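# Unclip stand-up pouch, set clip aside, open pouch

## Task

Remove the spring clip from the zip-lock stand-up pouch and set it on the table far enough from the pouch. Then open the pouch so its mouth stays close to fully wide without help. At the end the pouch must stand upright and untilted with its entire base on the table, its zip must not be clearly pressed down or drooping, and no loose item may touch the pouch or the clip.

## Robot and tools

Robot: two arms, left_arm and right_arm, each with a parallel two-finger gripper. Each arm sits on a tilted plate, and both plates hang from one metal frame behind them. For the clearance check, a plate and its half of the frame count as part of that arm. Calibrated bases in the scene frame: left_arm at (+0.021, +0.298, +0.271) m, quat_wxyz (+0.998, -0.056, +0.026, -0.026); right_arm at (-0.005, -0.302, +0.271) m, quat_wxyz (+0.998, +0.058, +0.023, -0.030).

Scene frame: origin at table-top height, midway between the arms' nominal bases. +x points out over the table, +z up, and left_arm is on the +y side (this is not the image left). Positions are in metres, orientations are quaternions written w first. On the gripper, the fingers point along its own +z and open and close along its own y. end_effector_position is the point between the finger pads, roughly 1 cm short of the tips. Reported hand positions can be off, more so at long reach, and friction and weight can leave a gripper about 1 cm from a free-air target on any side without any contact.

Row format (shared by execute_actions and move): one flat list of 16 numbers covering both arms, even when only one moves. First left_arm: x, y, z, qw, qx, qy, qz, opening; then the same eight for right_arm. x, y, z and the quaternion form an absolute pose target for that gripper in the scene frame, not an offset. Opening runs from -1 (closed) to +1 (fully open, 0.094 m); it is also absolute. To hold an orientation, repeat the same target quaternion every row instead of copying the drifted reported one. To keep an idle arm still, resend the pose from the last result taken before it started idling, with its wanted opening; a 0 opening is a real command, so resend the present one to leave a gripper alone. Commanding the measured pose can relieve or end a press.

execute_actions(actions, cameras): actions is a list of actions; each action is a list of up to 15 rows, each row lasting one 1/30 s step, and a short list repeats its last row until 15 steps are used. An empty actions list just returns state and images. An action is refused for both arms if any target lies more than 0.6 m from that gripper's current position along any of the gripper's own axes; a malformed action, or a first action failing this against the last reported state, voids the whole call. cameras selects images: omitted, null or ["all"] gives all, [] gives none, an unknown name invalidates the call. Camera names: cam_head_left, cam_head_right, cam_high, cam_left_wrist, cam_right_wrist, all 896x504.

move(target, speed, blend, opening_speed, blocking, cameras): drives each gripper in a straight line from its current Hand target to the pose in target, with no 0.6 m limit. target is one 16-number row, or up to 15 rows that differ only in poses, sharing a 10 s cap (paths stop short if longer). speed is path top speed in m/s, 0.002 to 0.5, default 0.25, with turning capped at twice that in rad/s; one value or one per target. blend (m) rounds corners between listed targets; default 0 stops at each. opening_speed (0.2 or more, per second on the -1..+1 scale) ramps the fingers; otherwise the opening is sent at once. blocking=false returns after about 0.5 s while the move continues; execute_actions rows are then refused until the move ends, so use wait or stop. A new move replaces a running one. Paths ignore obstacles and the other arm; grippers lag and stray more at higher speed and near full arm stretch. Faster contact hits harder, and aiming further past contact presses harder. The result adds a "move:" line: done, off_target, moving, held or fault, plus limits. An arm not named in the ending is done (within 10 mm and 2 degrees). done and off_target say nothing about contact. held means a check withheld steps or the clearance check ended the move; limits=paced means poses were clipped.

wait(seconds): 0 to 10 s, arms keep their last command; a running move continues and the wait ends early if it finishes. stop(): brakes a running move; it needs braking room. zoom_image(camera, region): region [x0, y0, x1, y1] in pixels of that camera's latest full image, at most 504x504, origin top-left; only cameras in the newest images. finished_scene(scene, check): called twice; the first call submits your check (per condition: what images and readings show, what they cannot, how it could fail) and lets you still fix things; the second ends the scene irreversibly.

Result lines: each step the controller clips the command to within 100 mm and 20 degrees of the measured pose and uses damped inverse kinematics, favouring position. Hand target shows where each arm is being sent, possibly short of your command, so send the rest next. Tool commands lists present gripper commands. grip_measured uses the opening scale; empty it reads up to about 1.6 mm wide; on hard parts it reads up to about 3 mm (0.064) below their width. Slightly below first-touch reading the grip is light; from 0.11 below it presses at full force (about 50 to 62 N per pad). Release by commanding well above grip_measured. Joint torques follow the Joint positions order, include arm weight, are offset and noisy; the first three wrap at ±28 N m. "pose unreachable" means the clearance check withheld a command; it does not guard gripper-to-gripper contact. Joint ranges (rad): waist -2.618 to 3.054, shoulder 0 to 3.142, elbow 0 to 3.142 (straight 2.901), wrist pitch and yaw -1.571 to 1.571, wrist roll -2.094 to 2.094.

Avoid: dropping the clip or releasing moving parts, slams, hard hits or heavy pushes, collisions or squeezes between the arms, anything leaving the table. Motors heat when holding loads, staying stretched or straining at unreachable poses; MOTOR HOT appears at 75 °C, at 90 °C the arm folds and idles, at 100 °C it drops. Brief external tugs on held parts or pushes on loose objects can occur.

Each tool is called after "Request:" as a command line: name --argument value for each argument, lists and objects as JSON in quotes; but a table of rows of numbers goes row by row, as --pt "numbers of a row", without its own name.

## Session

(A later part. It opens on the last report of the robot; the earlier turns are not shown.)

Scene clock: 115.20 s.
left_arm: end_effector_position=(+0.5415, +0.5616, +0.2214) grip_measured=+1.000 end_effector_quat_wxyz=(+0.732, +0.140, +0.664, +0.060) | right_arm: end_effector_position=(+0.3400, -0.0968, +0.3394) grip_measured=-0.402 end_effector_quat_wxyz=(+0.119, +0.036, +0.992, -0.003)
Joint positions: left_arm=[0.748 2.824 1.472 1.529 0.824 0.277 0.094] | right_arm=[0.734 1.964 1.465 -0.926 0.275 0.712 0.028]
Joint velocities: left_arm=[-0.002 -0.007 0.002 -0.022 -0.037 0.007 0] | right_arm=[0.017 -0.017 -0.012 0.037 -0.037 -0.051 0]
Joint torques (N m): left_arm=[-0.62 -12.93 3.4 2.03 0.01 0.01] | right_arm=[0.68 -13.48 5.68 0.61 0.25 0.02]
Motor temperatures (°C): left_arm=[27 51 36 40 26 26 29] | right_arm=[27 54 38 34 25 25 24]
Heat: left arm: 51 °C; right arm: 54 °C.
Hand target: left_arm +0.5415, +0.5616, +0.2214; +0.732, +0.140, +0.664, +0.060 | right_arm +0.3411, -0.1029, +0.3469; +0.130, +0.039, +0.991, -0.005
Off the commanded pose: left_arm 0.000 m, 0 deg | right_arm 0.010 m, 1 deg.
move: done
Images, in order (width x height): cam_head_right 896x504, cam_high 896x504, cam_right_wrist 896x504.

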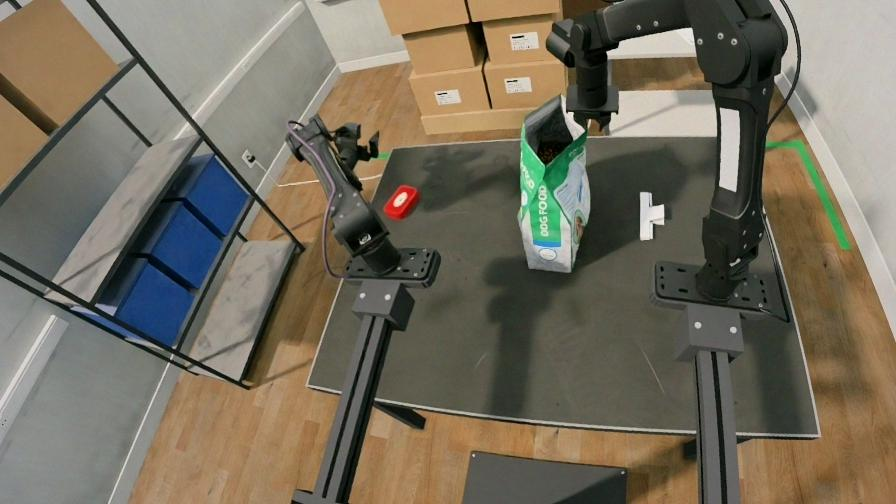

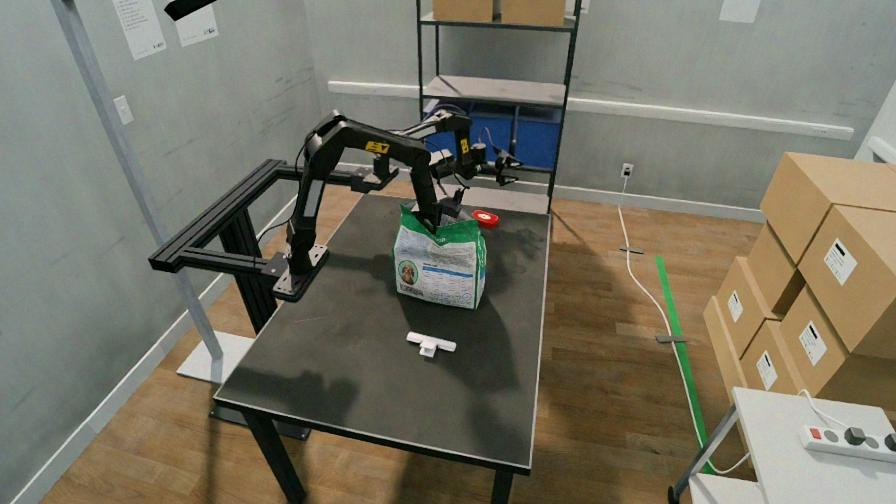

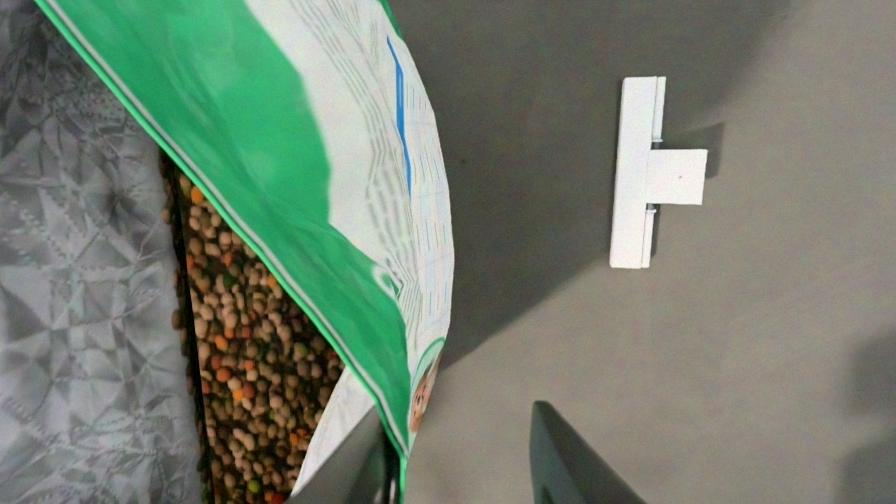

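Wall still follows the inner finger a bit. Open further.

Request:
move --target '[0.5415,0.5616,0.2214,0.732,0.14,0.664,0.06,1,0.341,-0.103,0.347,0.1304,0.039,0.9906,-0.0051,0.2]' --speed 0.03 --opening_speed 0.3 --cameras '["cam_head_right","cam_right_wrist","cam_high"]'

Request:
zoom_image --camera "cam_head_right" --region '[490, 80, 640, 290]'

Request:
zoom_image --camera "cam_high" --region '[370, 120, 540, 320]'

Scene clock: 117.70 s.
left_arm: end_effector_position=(+0.5415, +0.5616, +0.2214) grip_measured=+1.000 end_effector_quat_wxyz=(+0.732, +0.140, +0.664, +0.060) | right_arm: end_effector_position=(+0.3400, -0.0968, +0.3394) grip_measured=+0.198 end_effector_quat_wxyz=(+0.119, +0.036, +0.992, -0.003)
Joint positions: left_arm=[0.748 2.824 1.472 1.529 0.824 0.277 0.094] | right_arm=[0.734 1.964 1.465 -0.926 0.275 0.712 0.056]
Joint velocities: left_arm=[-0.007 0.027 -0.002 0.051 -0.095 0.007 0] | right_arm=[0.012 -0.002 -0.002 0.007 -0.022 0.081 0]
Joint torques (N m): left_arm=[-0.59 -12.97 3.34 2.02 0 0] | right_arm=[0.69 -13.52 5.64 0.61 0.26 0.02]
Motor temperatures (°C): left_arm=[27 51 36 40 26 26 29] | right_arm=[27 54 38 34 25 25 24]
Heat: left arm: 51 °C; right arm: 54 °C.
Hand target: left_arm +0.5415, +0.5616, +0.2214; +0.732, +0.140, +0.664, +0.060 | right_arm +0.3411, -0.1029, +0.3469; +0.130, +0.039, +0.991, -0.005
Off the commanded pose: left_arm 0.000 m, 0 deg | right_arm 0.010 m, 1 deg.
move: done
Images, in order (width x height): cam_head_right 896x504, cam_high 896x504, cam_right_wrist 896x504.

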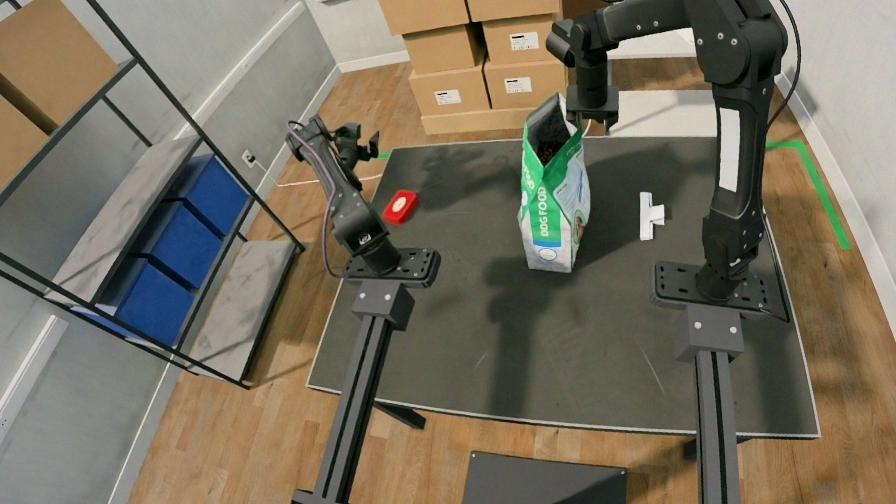

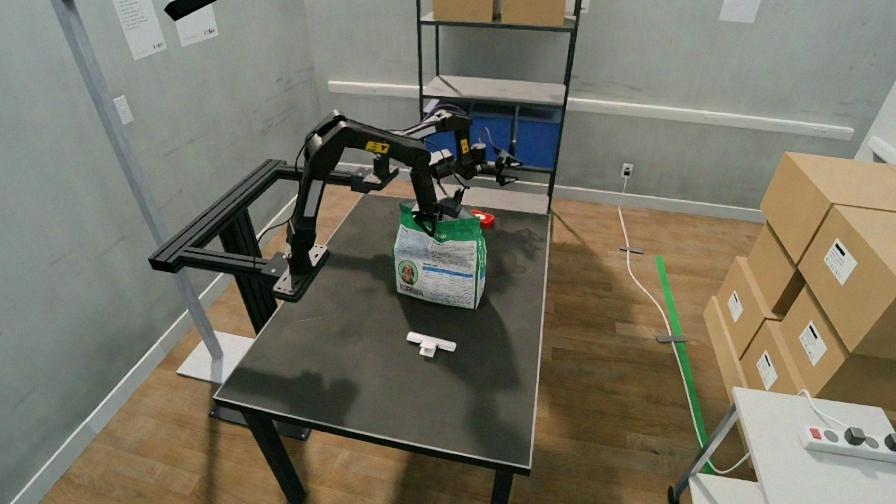

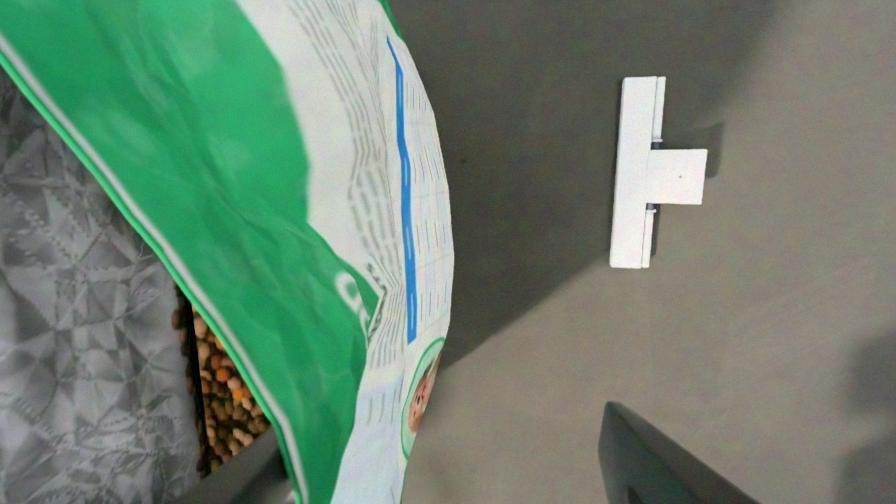

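Scaled by 2.400 from the camera's 896x504 image, which has a finer 1280x720 frame.

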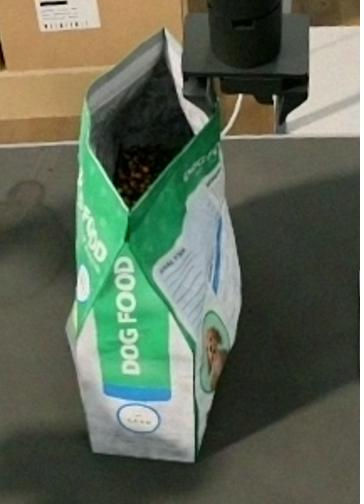

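Scaled by 2.520 from the camera's 896x504 image, which has a finer 1280x720 frame.

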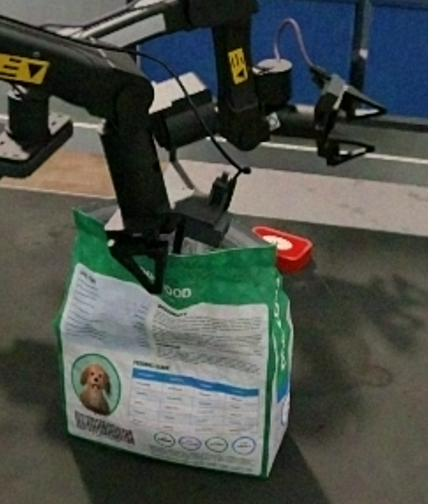

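Request:
move --target '[0.5415,0.5616,0.2214,0.732,0.14,0.664,0.06,1,0.341,-0.103,0.347,0.1304,0.039,0.9906,-0.0051,0.9]' --speed 0.03 --opening_speed 0.4 --cameras '["cam_head_right","cam_right_wrist","cam_high"]'

Request:
zoom_image --camera "cam_head_right" --region '[490, 80, 640, 290]'

Request:
zoom_image --camera "cam_high" --region '[370, 120, 540, 320]'

Scene clock: 119.87 s.
left_arm: end_effector_position=(+0.5415, +0.5616, +0.2214) grip_measured=+1.000 end_effector_quat_wxyz=(+0.732, +0.140, +0.664, +0.060) | right_arm: end_effector_position=(+0.3400, -0.0968, +0.3394) grip_measured=+0.898 end_effector_quat_wxyz=(+0.119, +0.036, +0.992, -0.003)
Joint positions: left_arm=[0.748 2.824 1.472 1.529 0.824 0.277 0.094] | right_arm=[0.734 1.964 1.465 -0.926 0.275 0.712 0.089]
Joint velocities: left_arm=[0.002 0.002 -0.002 -0.051 0.051 -0.095 0] | right_arm=[-0.012 0.012 -0.007 -0.007 -0.022 -0.022 0]
Joint torques (N m): left_arm=[-0.59 -12.98 3.36 2.03 0 -0.01] | right_arm=[0.7 -13.53 5.64 0.62 0.25 0.02]
Motor temperatures (°C): left_arm=[27 51 36 40 26 26 29] | right_arm=[26 55 38 34 25 25 24]
Heat: left arm: 51 °C; right arm: 55 °C.
Hand target: left_arm +0.5415, +0.5616, +0.2214; +0.732, +0.140, +0.664, +0.060 | right_arm +0.3411, -0.1029, +0.3469; +0.130, +0.039, +0.991, -0.005
Off the commanded pose: left_arm 0.000 m, 0 deg | right_arm 0.010 m, 1 deg.
move: done
Images, in order (width x height): cam_head_right 896x504, cam_high 896x504, cam_right_wrist 896x504.

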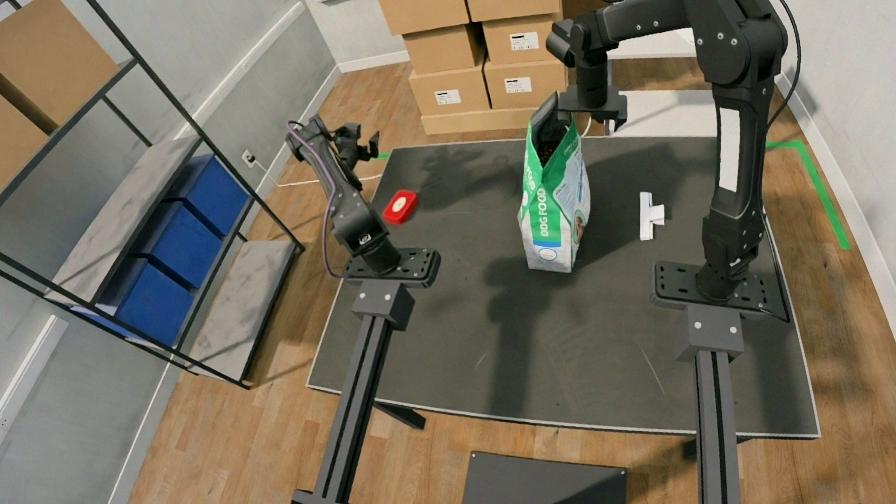

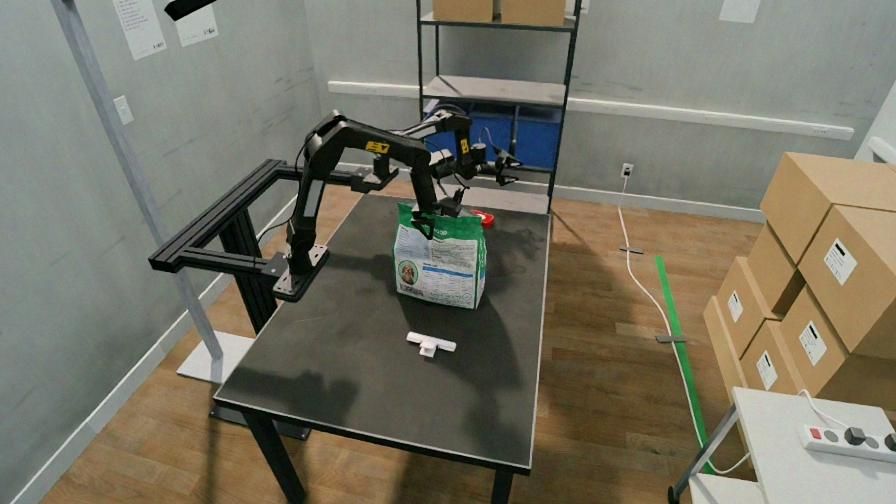

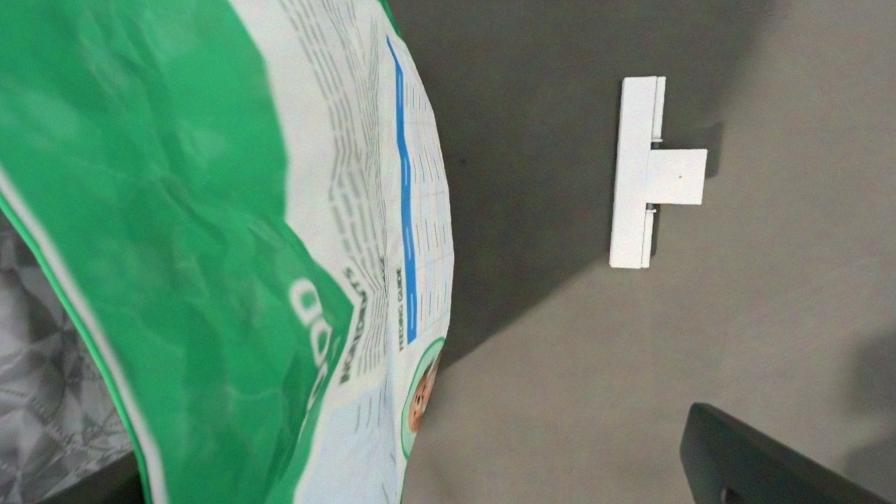

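Scaled by 2.400 from the camera's 896x504 image, which has a finer 1280x720 frame.

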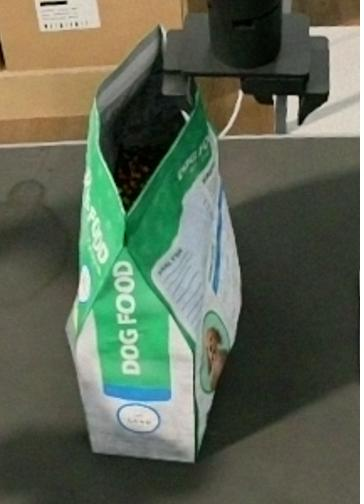

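Scaled by 2.520 from the camera's 896x504 image, which has a finer 1280x720 frame.

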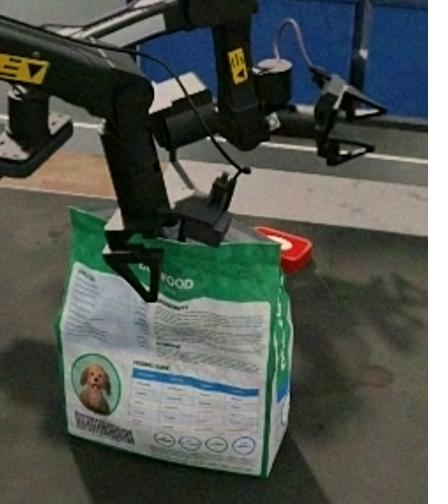

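Request:
move --target '[0.5415,0.5616,0.2214,0.732,0.14,0.664,0.06,1,0.339,-0.099,0.41,0.1304,0.039,0.9906,-0.0051,0.9]' --speed 0.06 --cameras '["cam_head_right","cam_right_wrist","cam_high"]'

Request:
zoom_image --camera "cam_head_right" --region '[490, 80, 640, 290]'

Request:
zoom_image --camera "cam_high" --region '[370, 120, 540, 320]'

Scene clock: 122.03 s.
left_arm: end_effector_position=(+0.5415, +0.5616, +0.2214) grip_measured=+1.000 end_effector_quat_wxyz=(+0.732, +0.140, +0.664, +0.060) | right_arm: end_effector_position=(+0.3355, -0.0997, +0.3904) grip_measured=+0.898 end_effector_quat_wxyz=(+0.108, +0.036, +0.993, -0.013)
Joint positions: left_arm=[0.748 2.824 1.472 1.529 0.824 0.277 0.094] | right_arm=[0.752 1.952 1.656 -1.167 0.279 0.738 0.089]
Joint velocities: left_arm=[-0.002 0.007 -0.017 0.051 -0.007 0.066 0] | right_arm=[-0.002 -0.007 0.032 0.007 -0.007 0.022 0]
Joint torques (N m): left_arm=[-0.64 -12.97 3.4 2.03 0.01 0] | right_arm=[1.74 -13.93 8.72 0.44 0.27 0.08]
Motor temperatures (°C): left_arm=[27 51 36 40 26 26 29] | right_arm=[26 55 38 34 24 25 24]
Heat: left arm: 51 °C; right arm: 55 °C.
Hand target: left_arm +0.5415, +0.5616, +0.2214; +0.732, +0.140, +0.664, +0.060 | right_arm +0.3383, -0.0995, +0.4098; +0.130, +0.039, +0.991, -0.005
Off the commanded pose: left_arm 0.000 m, 0 deg | right_arm 0.020 m, 3 deg.
move: off_target (right_arm)
Images, in order (width x height): cam_head_right 896x504, cam_high 896x504, cam_right_wrist 896x504.

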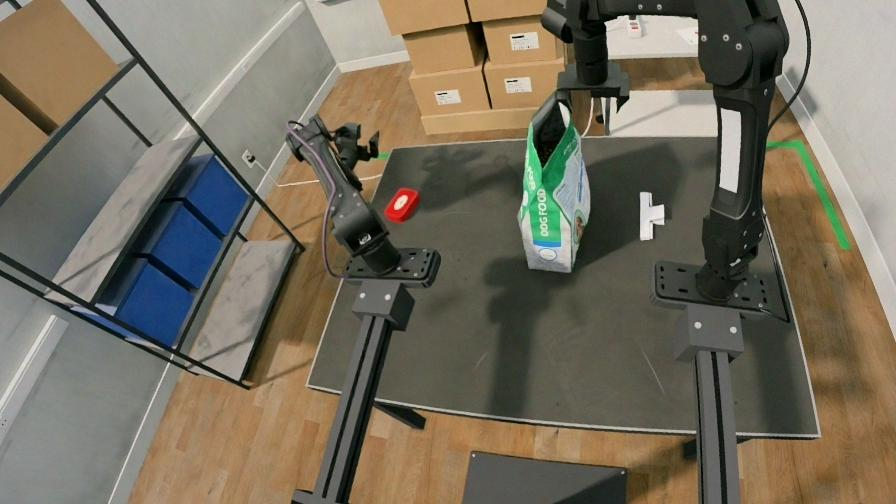

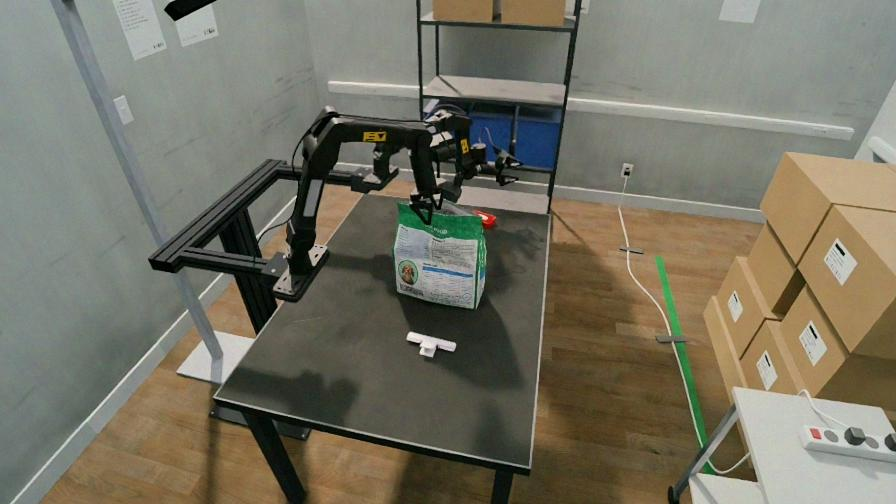

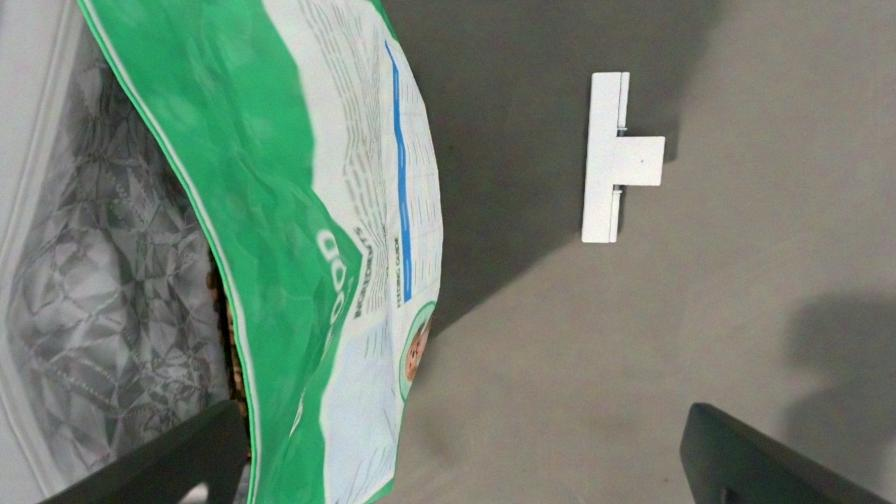

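Scaled by 2.400 from the camera's 896x504 image, which has a finer 1280x720 frame.

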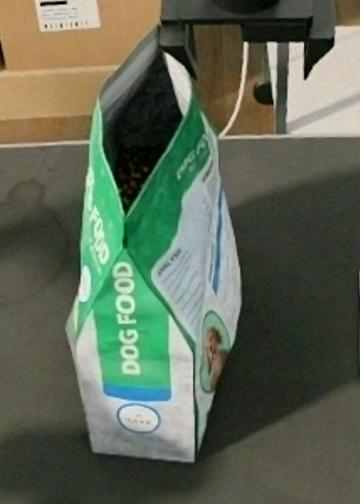

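Scaled by 2.520 from the camera's 896x504 image, which has a finer 1280x720 frame.

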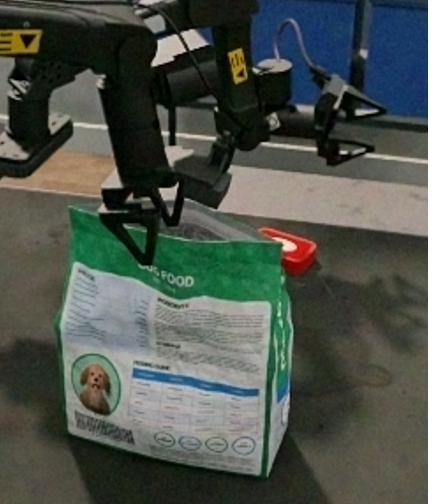

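Request:
move --pt "0.5415 0.5616 0.2214 0.732 0.14 0.664 0.06 1 0.339 -0.099 0.45 0.1304 0.039 0.9906 -0.0051 0.9" --pt "0.5415 0.5616 0.2214 0.732 0.14 0.664 0.06 1 0.26 -0.2 0.47 0.1304 0.039 0.9906 -0.0051 0.9" --speed 0.15

Request:
zoom_image --camera "cam_head_right" --region '[490, 80, 640, 290]'

Request:
zoom_image --camera "cam_high" --region '[370, 120, 540, 320]'

Request:
zoom_image --camera "cam_head_left" --region '[450, 80, 600, 290]'

Scene clock: 124.10 s.
left_arm: end_effector_position=(+0.5415, +0.5616, +0.2214) grip_measured=+1.000 end_effector_quat_wxyz=(+0.732, +0.140, +0.664, +0.060) | right_arm: end_effector_position=(+0.2642, -0.1973, +0.4701) grip_measured=+0.898 end_effector_quat_wxyz=(+0.131, +0.040, +0.991, -0.002)
Joint positions: left_arm=[0.748 2.824 1.472 1.529 0.824 0.277 0.094] | right_arm=[0.684 1.483 1.453 -1.363 0.281 0.665 0.089]
Joint velocities: left_arm=[0.007 -0.012 0.022 0.037 0.081 -0.066 0] | right_arm=[-0.007 -0.007 0.007 0.037 -0.081 0.022 0]
Joint torques (N m): left_arm=[-0.59 -12.98 3.38 2.03 0.01 0] | right_arm=[0.27 -7.2 5.78 0.61 0.11 -0.02]
Motor temperatures (°C): left_arm=[27 51 36 40 26 26 29] | right_arm=[26 54 38 34 24 25 24]
Heat: left arm: 51 °C; right arm: 54 °C.
Hand target: left_arm +0.5415, +0.5616, +0.2214; +0.732, +0.140, +0.664, +0.060 | right_arm +0.2613, -0.2016, +0.4704; +0.130, +0.039, +0.991, -0.005
Off the commanded pose: left_arm 0.000 m, 0 deg | right_arm 0.005 m, 0 deg.
move: done

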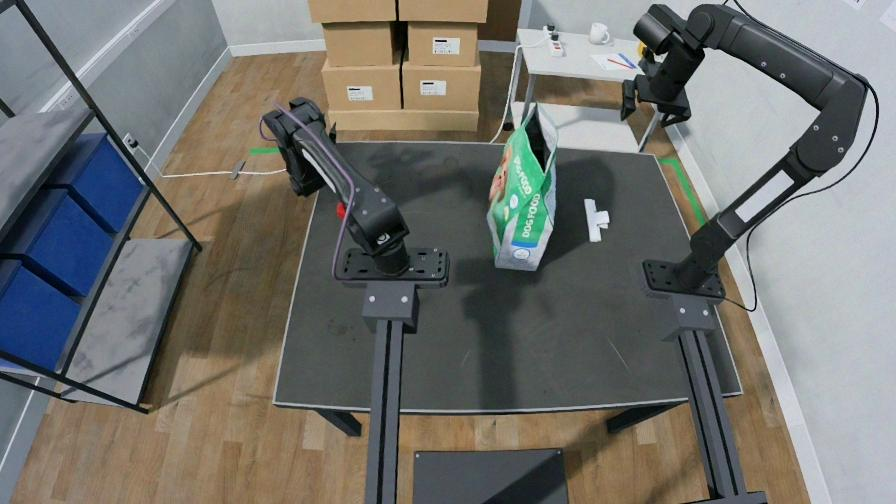

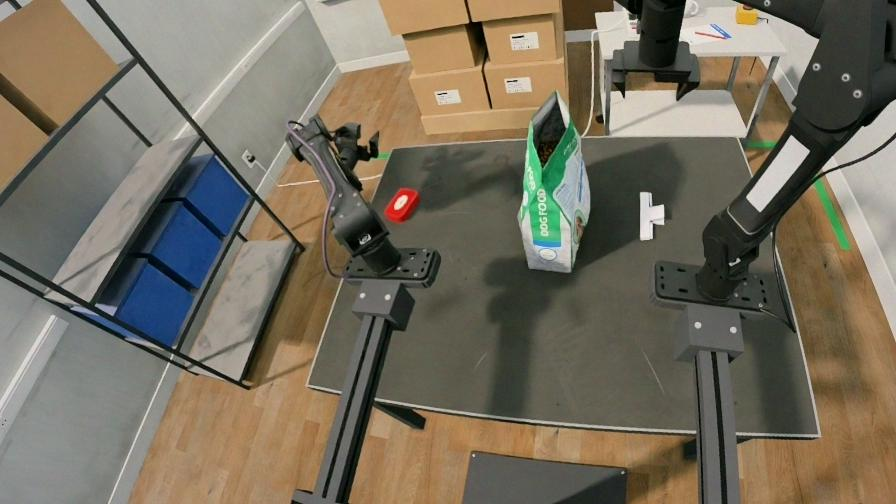

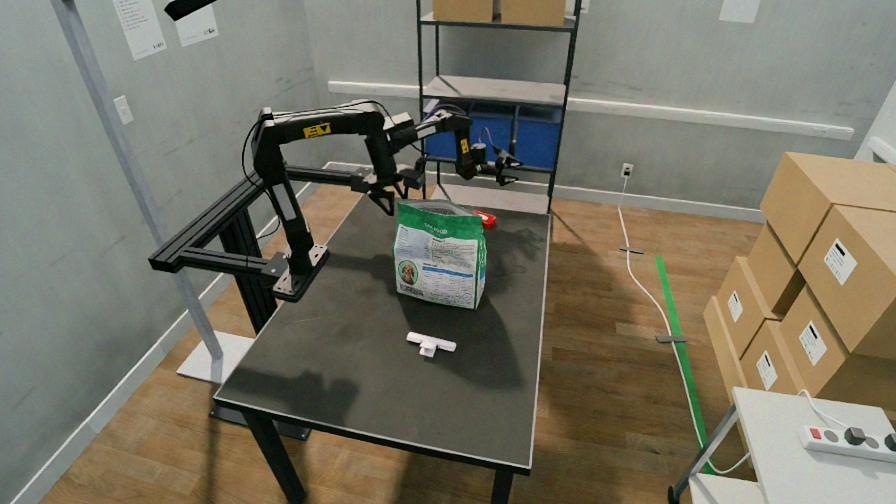

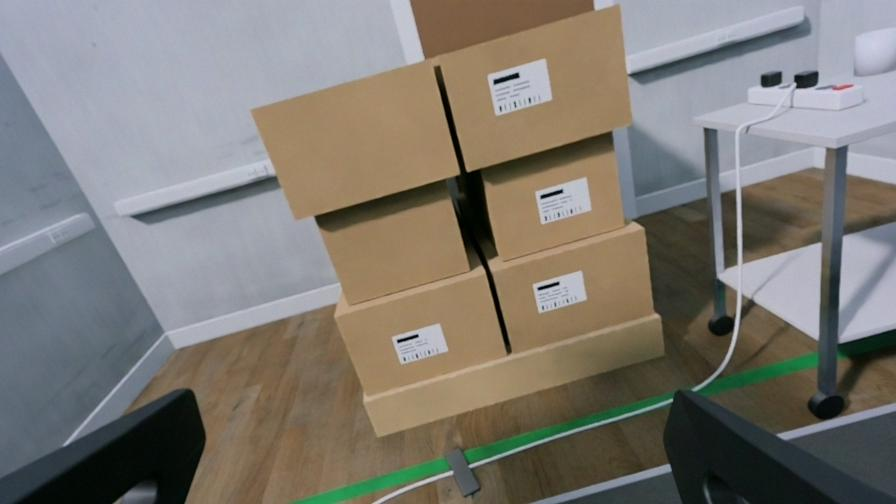

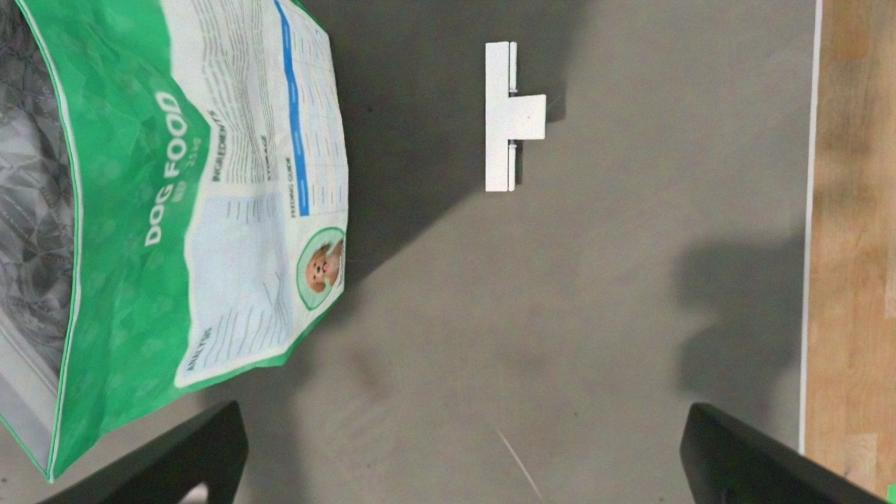

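Scaled by 2.400 from the camera's 896x504 image, which has a finer 1280x720 frame.

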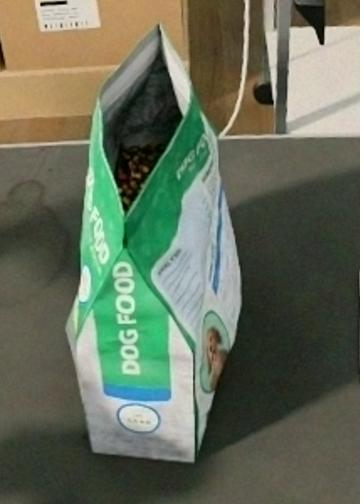

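Scaled by 2.520 from the camera's 896x504 image, which has a finer 1280x720 frame.

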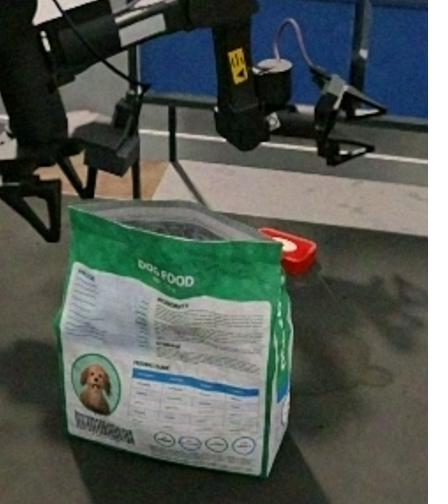

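Scaled by 2.400 from the camera's 896x504 image, which has a finer 1280x720 frame.

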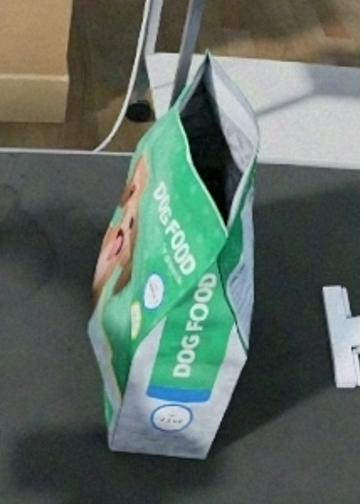

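Request:
move --target '[0.5415,0.5616,0.2214,0.732,0.14,0.664,0.06,1,0.26,-0.06,0.56,0.1304,0.039,0.9906,-0.0051,0.9]' --speed 0.2 --cameras '["cam_right_wrist"]'

Scene clock: 126.00 s.
left_arm: end_effector_position=(+0.5415, +0.5616, +0.2214) grip_measured=+1.000 end_effector_quat_wxyz=(+0.732, +0.140, +0.664, +0.060) | right_arm: end_effector_position=(+0.2541, -0.0597, +0.5577) grip_measured=+0.898 end_effector_quat_wxyz=(+0.183, +0.027, +0.980, +0.079)
Joint positions: left_arm=[0.748 2.824 1.472 1.529 0.824 0.277 0.094] | right_arm=[1.049 1.804 2.07 -1.568 0.322 0.974 0.089]
Joint velocities: left_arm=[-0.017 0.007 0.002 -0.022 0.007 0.022 0] | right_arm=[-0.007 -0.012 -0.007 -0.022 -0.007 0.051 0.001]
Joint torques (N m): left_arm=[-0.65 -12.94 3.41 2.03 0 0] | right_arm=[0.79 -7.16 7.97 0.84 0.32 0.07]
Motor temperatures (°C): left_arm=[27 51 36 39 26 26 29] | right_arm=[26 53 39 34 24 25 24]
Heat: left arm: 51 °C; right arm: 53 °C.
Hand target: left_arm +0.5415, +0.5616, +0.2214; +0.732, +0.140, +0.664, +0.060 | right_arm +0.2571, -0.0604, +0.5588; +0.190, +0.029, +0.979, +0.071
Off the commanded pose: left_arm 0.000 m, 0 deg | right_arm 0.006 m, 12 deg.
joint sent to its limit (right arm) — joint 4 (wrist pitch), lower limit. The joint targets are off in orientation, not in position.
move: off_target (right_arm)
Images, in order (width x height): cam_right_wrist 896x504.

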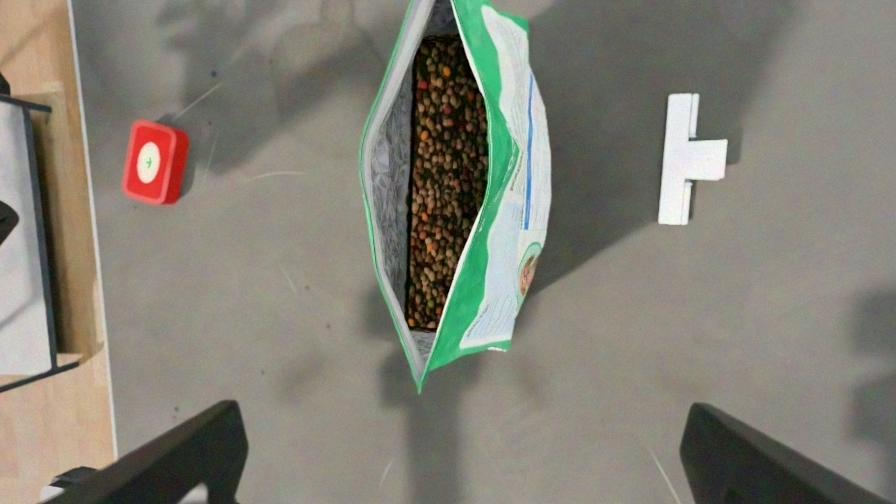

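Request:
move --pt "0.5415 0.5616 0.2214 0.732 0.14 0.664 0.06 1 0.335 -0.06 0.43 0.1304 0.039 0.9906 -0.0051 0.6" --pt "0.5415 0.5616 0.2214 0.732 0.14 0.664 0.06 1 0.335 -0.06 0.395 0.1304 0.039 0.9906 -0.0051 0.6" --speed 0.12 --cameras '["cam_right_wrist","cam_high"]'

Scene clock: 128.83 s.
left_arm: end_effector_position=(+0.5415, +0.5616, +0.2214) grip_measured=+1.000 end_effector_quat_wxyz=(+0.732, +0.140, +0.664, +0.060) | right_arm: end_effector_position=(+0.3350, -0.0577, +0.3997) grip_measured=+0.602 end_effector_quat_wxyz=(+0.133, +0.040, +0.990, -0.004)
Joint positions: left_arm=[0.748 2.824 1.472 1.529 0.824 0.277 0.094] | right_arm=[0.845 2.026 1.769 -1.183 0.311 0.83 0.075]
Joint velocities: left_arm=[-0.032 0.012 -0.002 0.007 -0.022 -0.095 0] | right_arm=[0.022 0.002 0.007 0.007 -0.037 0.022 0]
Joint torques (N m): left_arm=[-0.62 -12.97 3.38 2.03 0 0] | right_arm=[0.66 -11.12 6.17 0.71 0.06 -0.03]
Motor temperatures (°C): left_arm=[27 51 36 39 26 26 29] | right_arm=[26 52 39 34 24 25 24]
Heat: left arm: 51 °C; right arm: 52 °C.
Hand target: left_arm +0.5415, +0.5616, +0.2214; +0.732, +0.140, +0.664, +0.060 | right_arm +0.3358, -0.0581, +0.3951; +0.130, +0.039, +0.991, -0.005
Off the commanded pose: left_arm 0.000 m, 0 deg | right_arm 0.005 m, 0 deg.
move: done
Images, in order (width x height): cam_high 896x504, cam_right_wrist 896x504.

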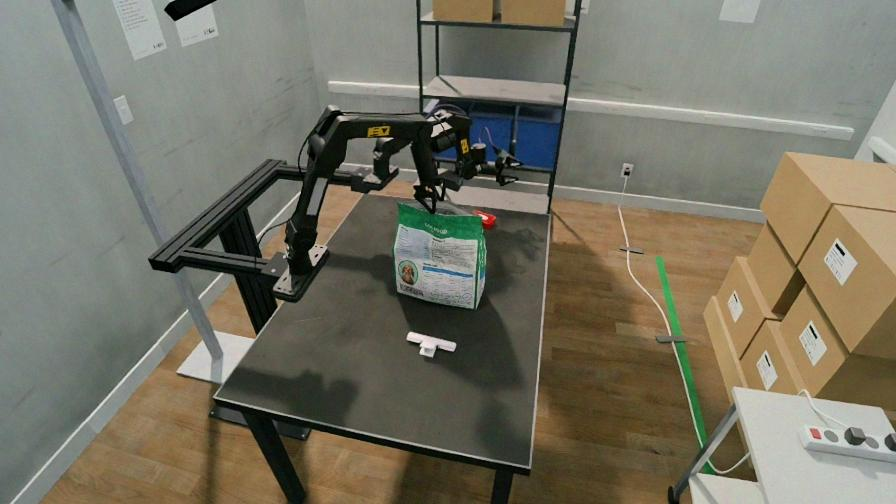

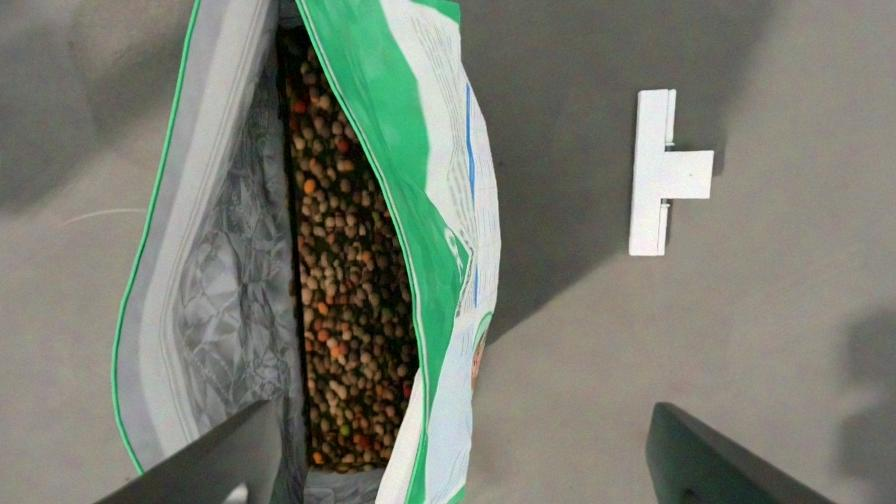

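Request:
move --target '[0.5415,0.5616,0.2214,0.732,0.14,0.664,0.06,1,0.343,-0.06,0.348,0.1304,0.039,0.9906,-0.0051,0.6]' --speed 0.08 --cameras '[]'

Request:
move --target '[0.5415,0.5616,0.2214,0.732,0.14,0.664,0.06,1,0.343,-0.06,0.348,0.1304,0.039,0.9906,-0.0051,-1]' --speed 0.05 --opening_speed 0.7 --cameras '["cam_right_wrist"]'

Scene clock: 130.40 s.
left_arm: end_effector_position=(+0.5415, +0.5616, +0.2214) grip_measured=+1.000 end_effector_quat_wxyz=(+0.732, +0.140, +0.664, +0.060) | right_arm: end_effector_position=(+0.3436, -0.0594, +0.3564) grip_measured=+0.602 end_effector_quat_wxyz=(+0.137, +0.042, +0.990, -0.001)
Joint positions: left_arm=[0.748 2.824 1.472 1.529 0.824 0.277 0.094] | right_arm=[0.815 2.043 1.622 -1.001 0.309 0.8 0.075]
Joint velocities: left_arm=[-0.007 0.002 -0.027 -0.022 0.051 -0.037 0] | right_arm=[-0.002 -0.012 0.002 0.037 -0.022 -0.037 0]
Joint torques (N m): left_arm=[-0.62 -12.97 3.38 2.02 0 0] | right_arm=[0.72 -10.54 6.12 0.76 0.06 -0.03]
Motor temperatures (°C): left_arm=[27 51 36 39 26 26 29] | right_arm=[26 52 38 34 24 25 24]
Heat: left arm: 51 °C; right arm: 52 °C.
Hand target: left_arm +0.5415, +0.5616, +0.2214; +0.732, +0.140, +0.664, +0.060 | right_arm +0.3434, -0.0598, +0.3480; +0.130, +0.039, +0.991, -0.005
Off the commanded pose: left_arm 0.000 m, 0 deg | right_arm 0.008 m, 1 deg.
move: done
No camera images: "cameras" was empty.

Scene clock: 132.90 s.
left_arm: end_effector_position=(+0.5415, +0.5616, +0.2214) grip_measured=+1.000 end_effector_quat_wxyz=(+0.732, +0.140, +0.664, +0.060) | right_arm: end_effector_position=(+0.3443, -0.0576, +0.3566) grip_measured=-0.992 end_effector_quat_wxyz=(+0.137, +0.042, +0.990, +0.003)
Joint positions: left_arm=[0.748 2.824 1.472 1.529 0.824 0.277 0.094] | right_arm=[0.815 2.043 1.622 -0.994 0.304 0.799 0]
Joint velocities: left_arm=[-0.002 -0.007 -0.012 0.007 -0.095 -0.037 0] | right_arm=[0.007 0.007 -0.007 -0.051 -0.037 -0.007 -0.001]
Joint torques (N m): left_arm=[-0.62 -12.97 3.38 2.02 0.01 0] | right_arm=[0.75 -10.71 5.93 0.7 0.11 -0.03]
Motor temperatures (°C): left_arm=[27 51 36 39 26 26 29] | right_arm=[26 52 38 33 24 25 24]
Heat: left arm: 51 °C; right arm: 52 °C.
Hand target: left_arm +0.5415, +0.5616, +0.2214; +0.732, +0.140, +0.664, +0.060 | right_arm +0.3429, -0.0601, +0.3481; +0.130, +0.039, +0.991, -0.005
Off the commanded pose: left_arm 0.000 m, 0 deg | right_arm 0.009 m, 1 deg.
move: done
Images, in order (width x height): cam_right_wrist 896x504.

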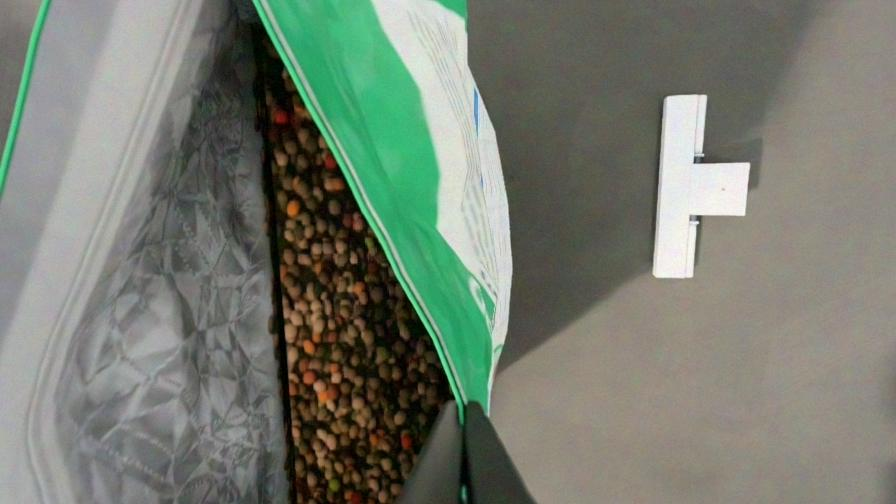

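Request:
move --target '[0.5415,0.5616,0.2214,0.732,0.14,0.664,0.06,1,0.343,-0.106,0.352,0.1304,0.039,0.9906,-0.0051,-1]' --speed 0.04 --cameras '["cam_right_wrist","cam_head_right","cam_high"]'

Request:
zoom_image --camera "cam_head_right" --region '[490, 80, 640, 290]'

Request:
zoom_image --camera "cam_high" --region '[370, 120, 540, 320]'

Scene clock: 134.80 s.
left_arm: end_effector_position=(+0.5415, +0.5616, +0.2214) grip_measured=+1.000 end_effector_quat_wxyz=(+0.732, +0.140, +0.664, +0.060) | right_arm: end_effector_position=(+0.3444, -0.0970, +0.3410) grip_measured=-0.992 end_effector_quat_wxyz=(+0.122, +0.036, +0.992, -0.004)
Joint positions: left_arm=[0.748 2.824 1.472 1.529 0.824 0.277 0.094] | right_arm=[0.729 1.973 1.482 -0.931 0.28 0.707 0]
Joint velocities: left_arm=[0.002 0.002 -0.002 -0.007 0.037 -0.007 0] | right_arm=[-0.007 -0.002 0.012 -0.081 -0.007 -0.007 -0.001]
Joint torques (N m): left_arm=[-0.64 -12.94 3.38 2.03 0.01 -0.01] | right_arm=[0.42 -14.61 5.65 0.48 0.19 -0.02]
Motor temperatures (°C): left_arm=[27 51 36 39 26 26 29] | right_arm=[26 52 38 33 24 25 24]
Heat: left arm: 51 °C; right arm: 52 °C.
Hand target: left_arm +0.5415, +0.5616, +0.2214; +0.732, +0.140, +0.664, +0.060 | right_arm +0.3440, -0.1058, +0.3516; +0.130, +0.039, +0.991, -0.005
Off the commanded pose: left_arm 0.000 m, 0 deg | right_arm 0.014 m, 1 deg.
move: off_target (right_arm)
Images, in order (width x height): cam_head_right 896x504, cam_high 896x504, cam_right_wrist 896x504.

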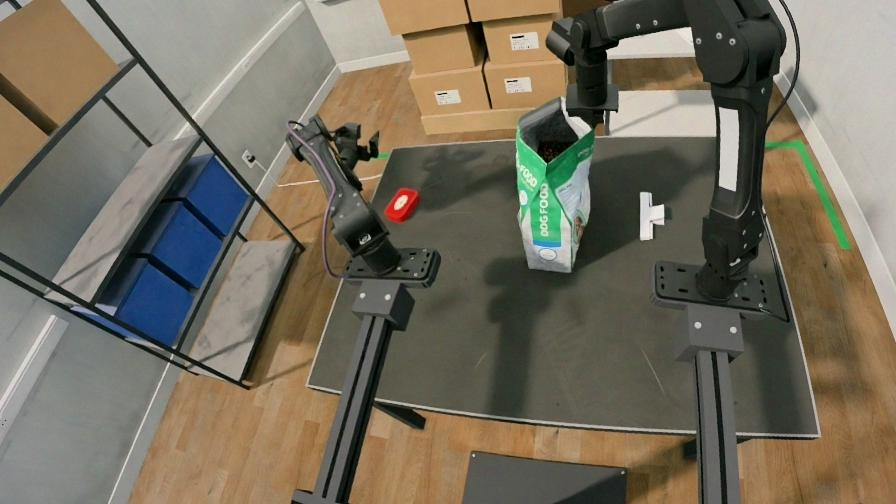

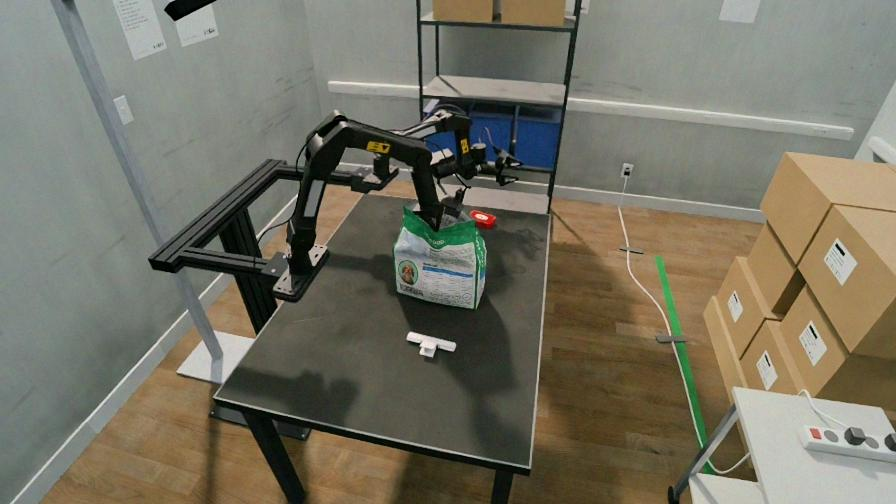

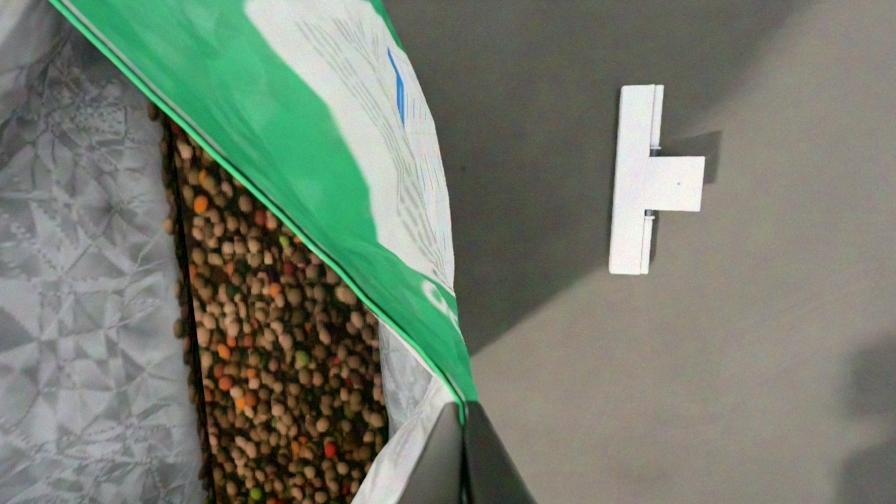

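Scaled by 2.400 from the camera's 896x504 image, which has a finer 1280x720 frame.

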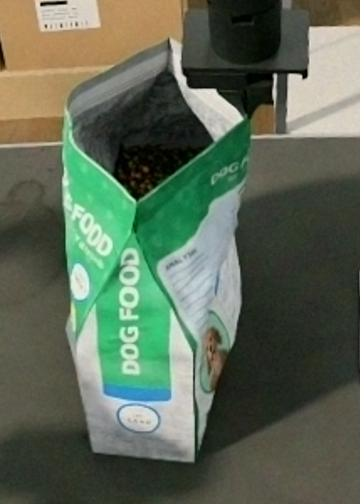

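Scaled by 2.520 from the camera's 896x504 image, which has a finer 1280x720 frame.

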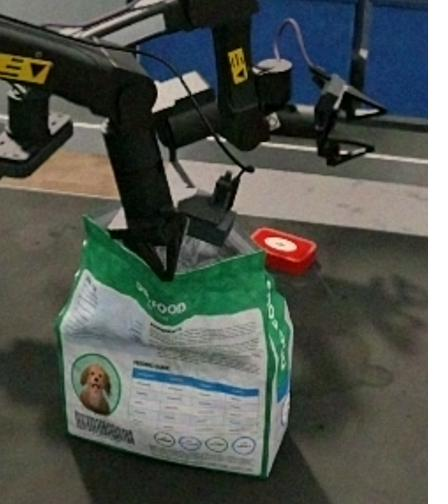

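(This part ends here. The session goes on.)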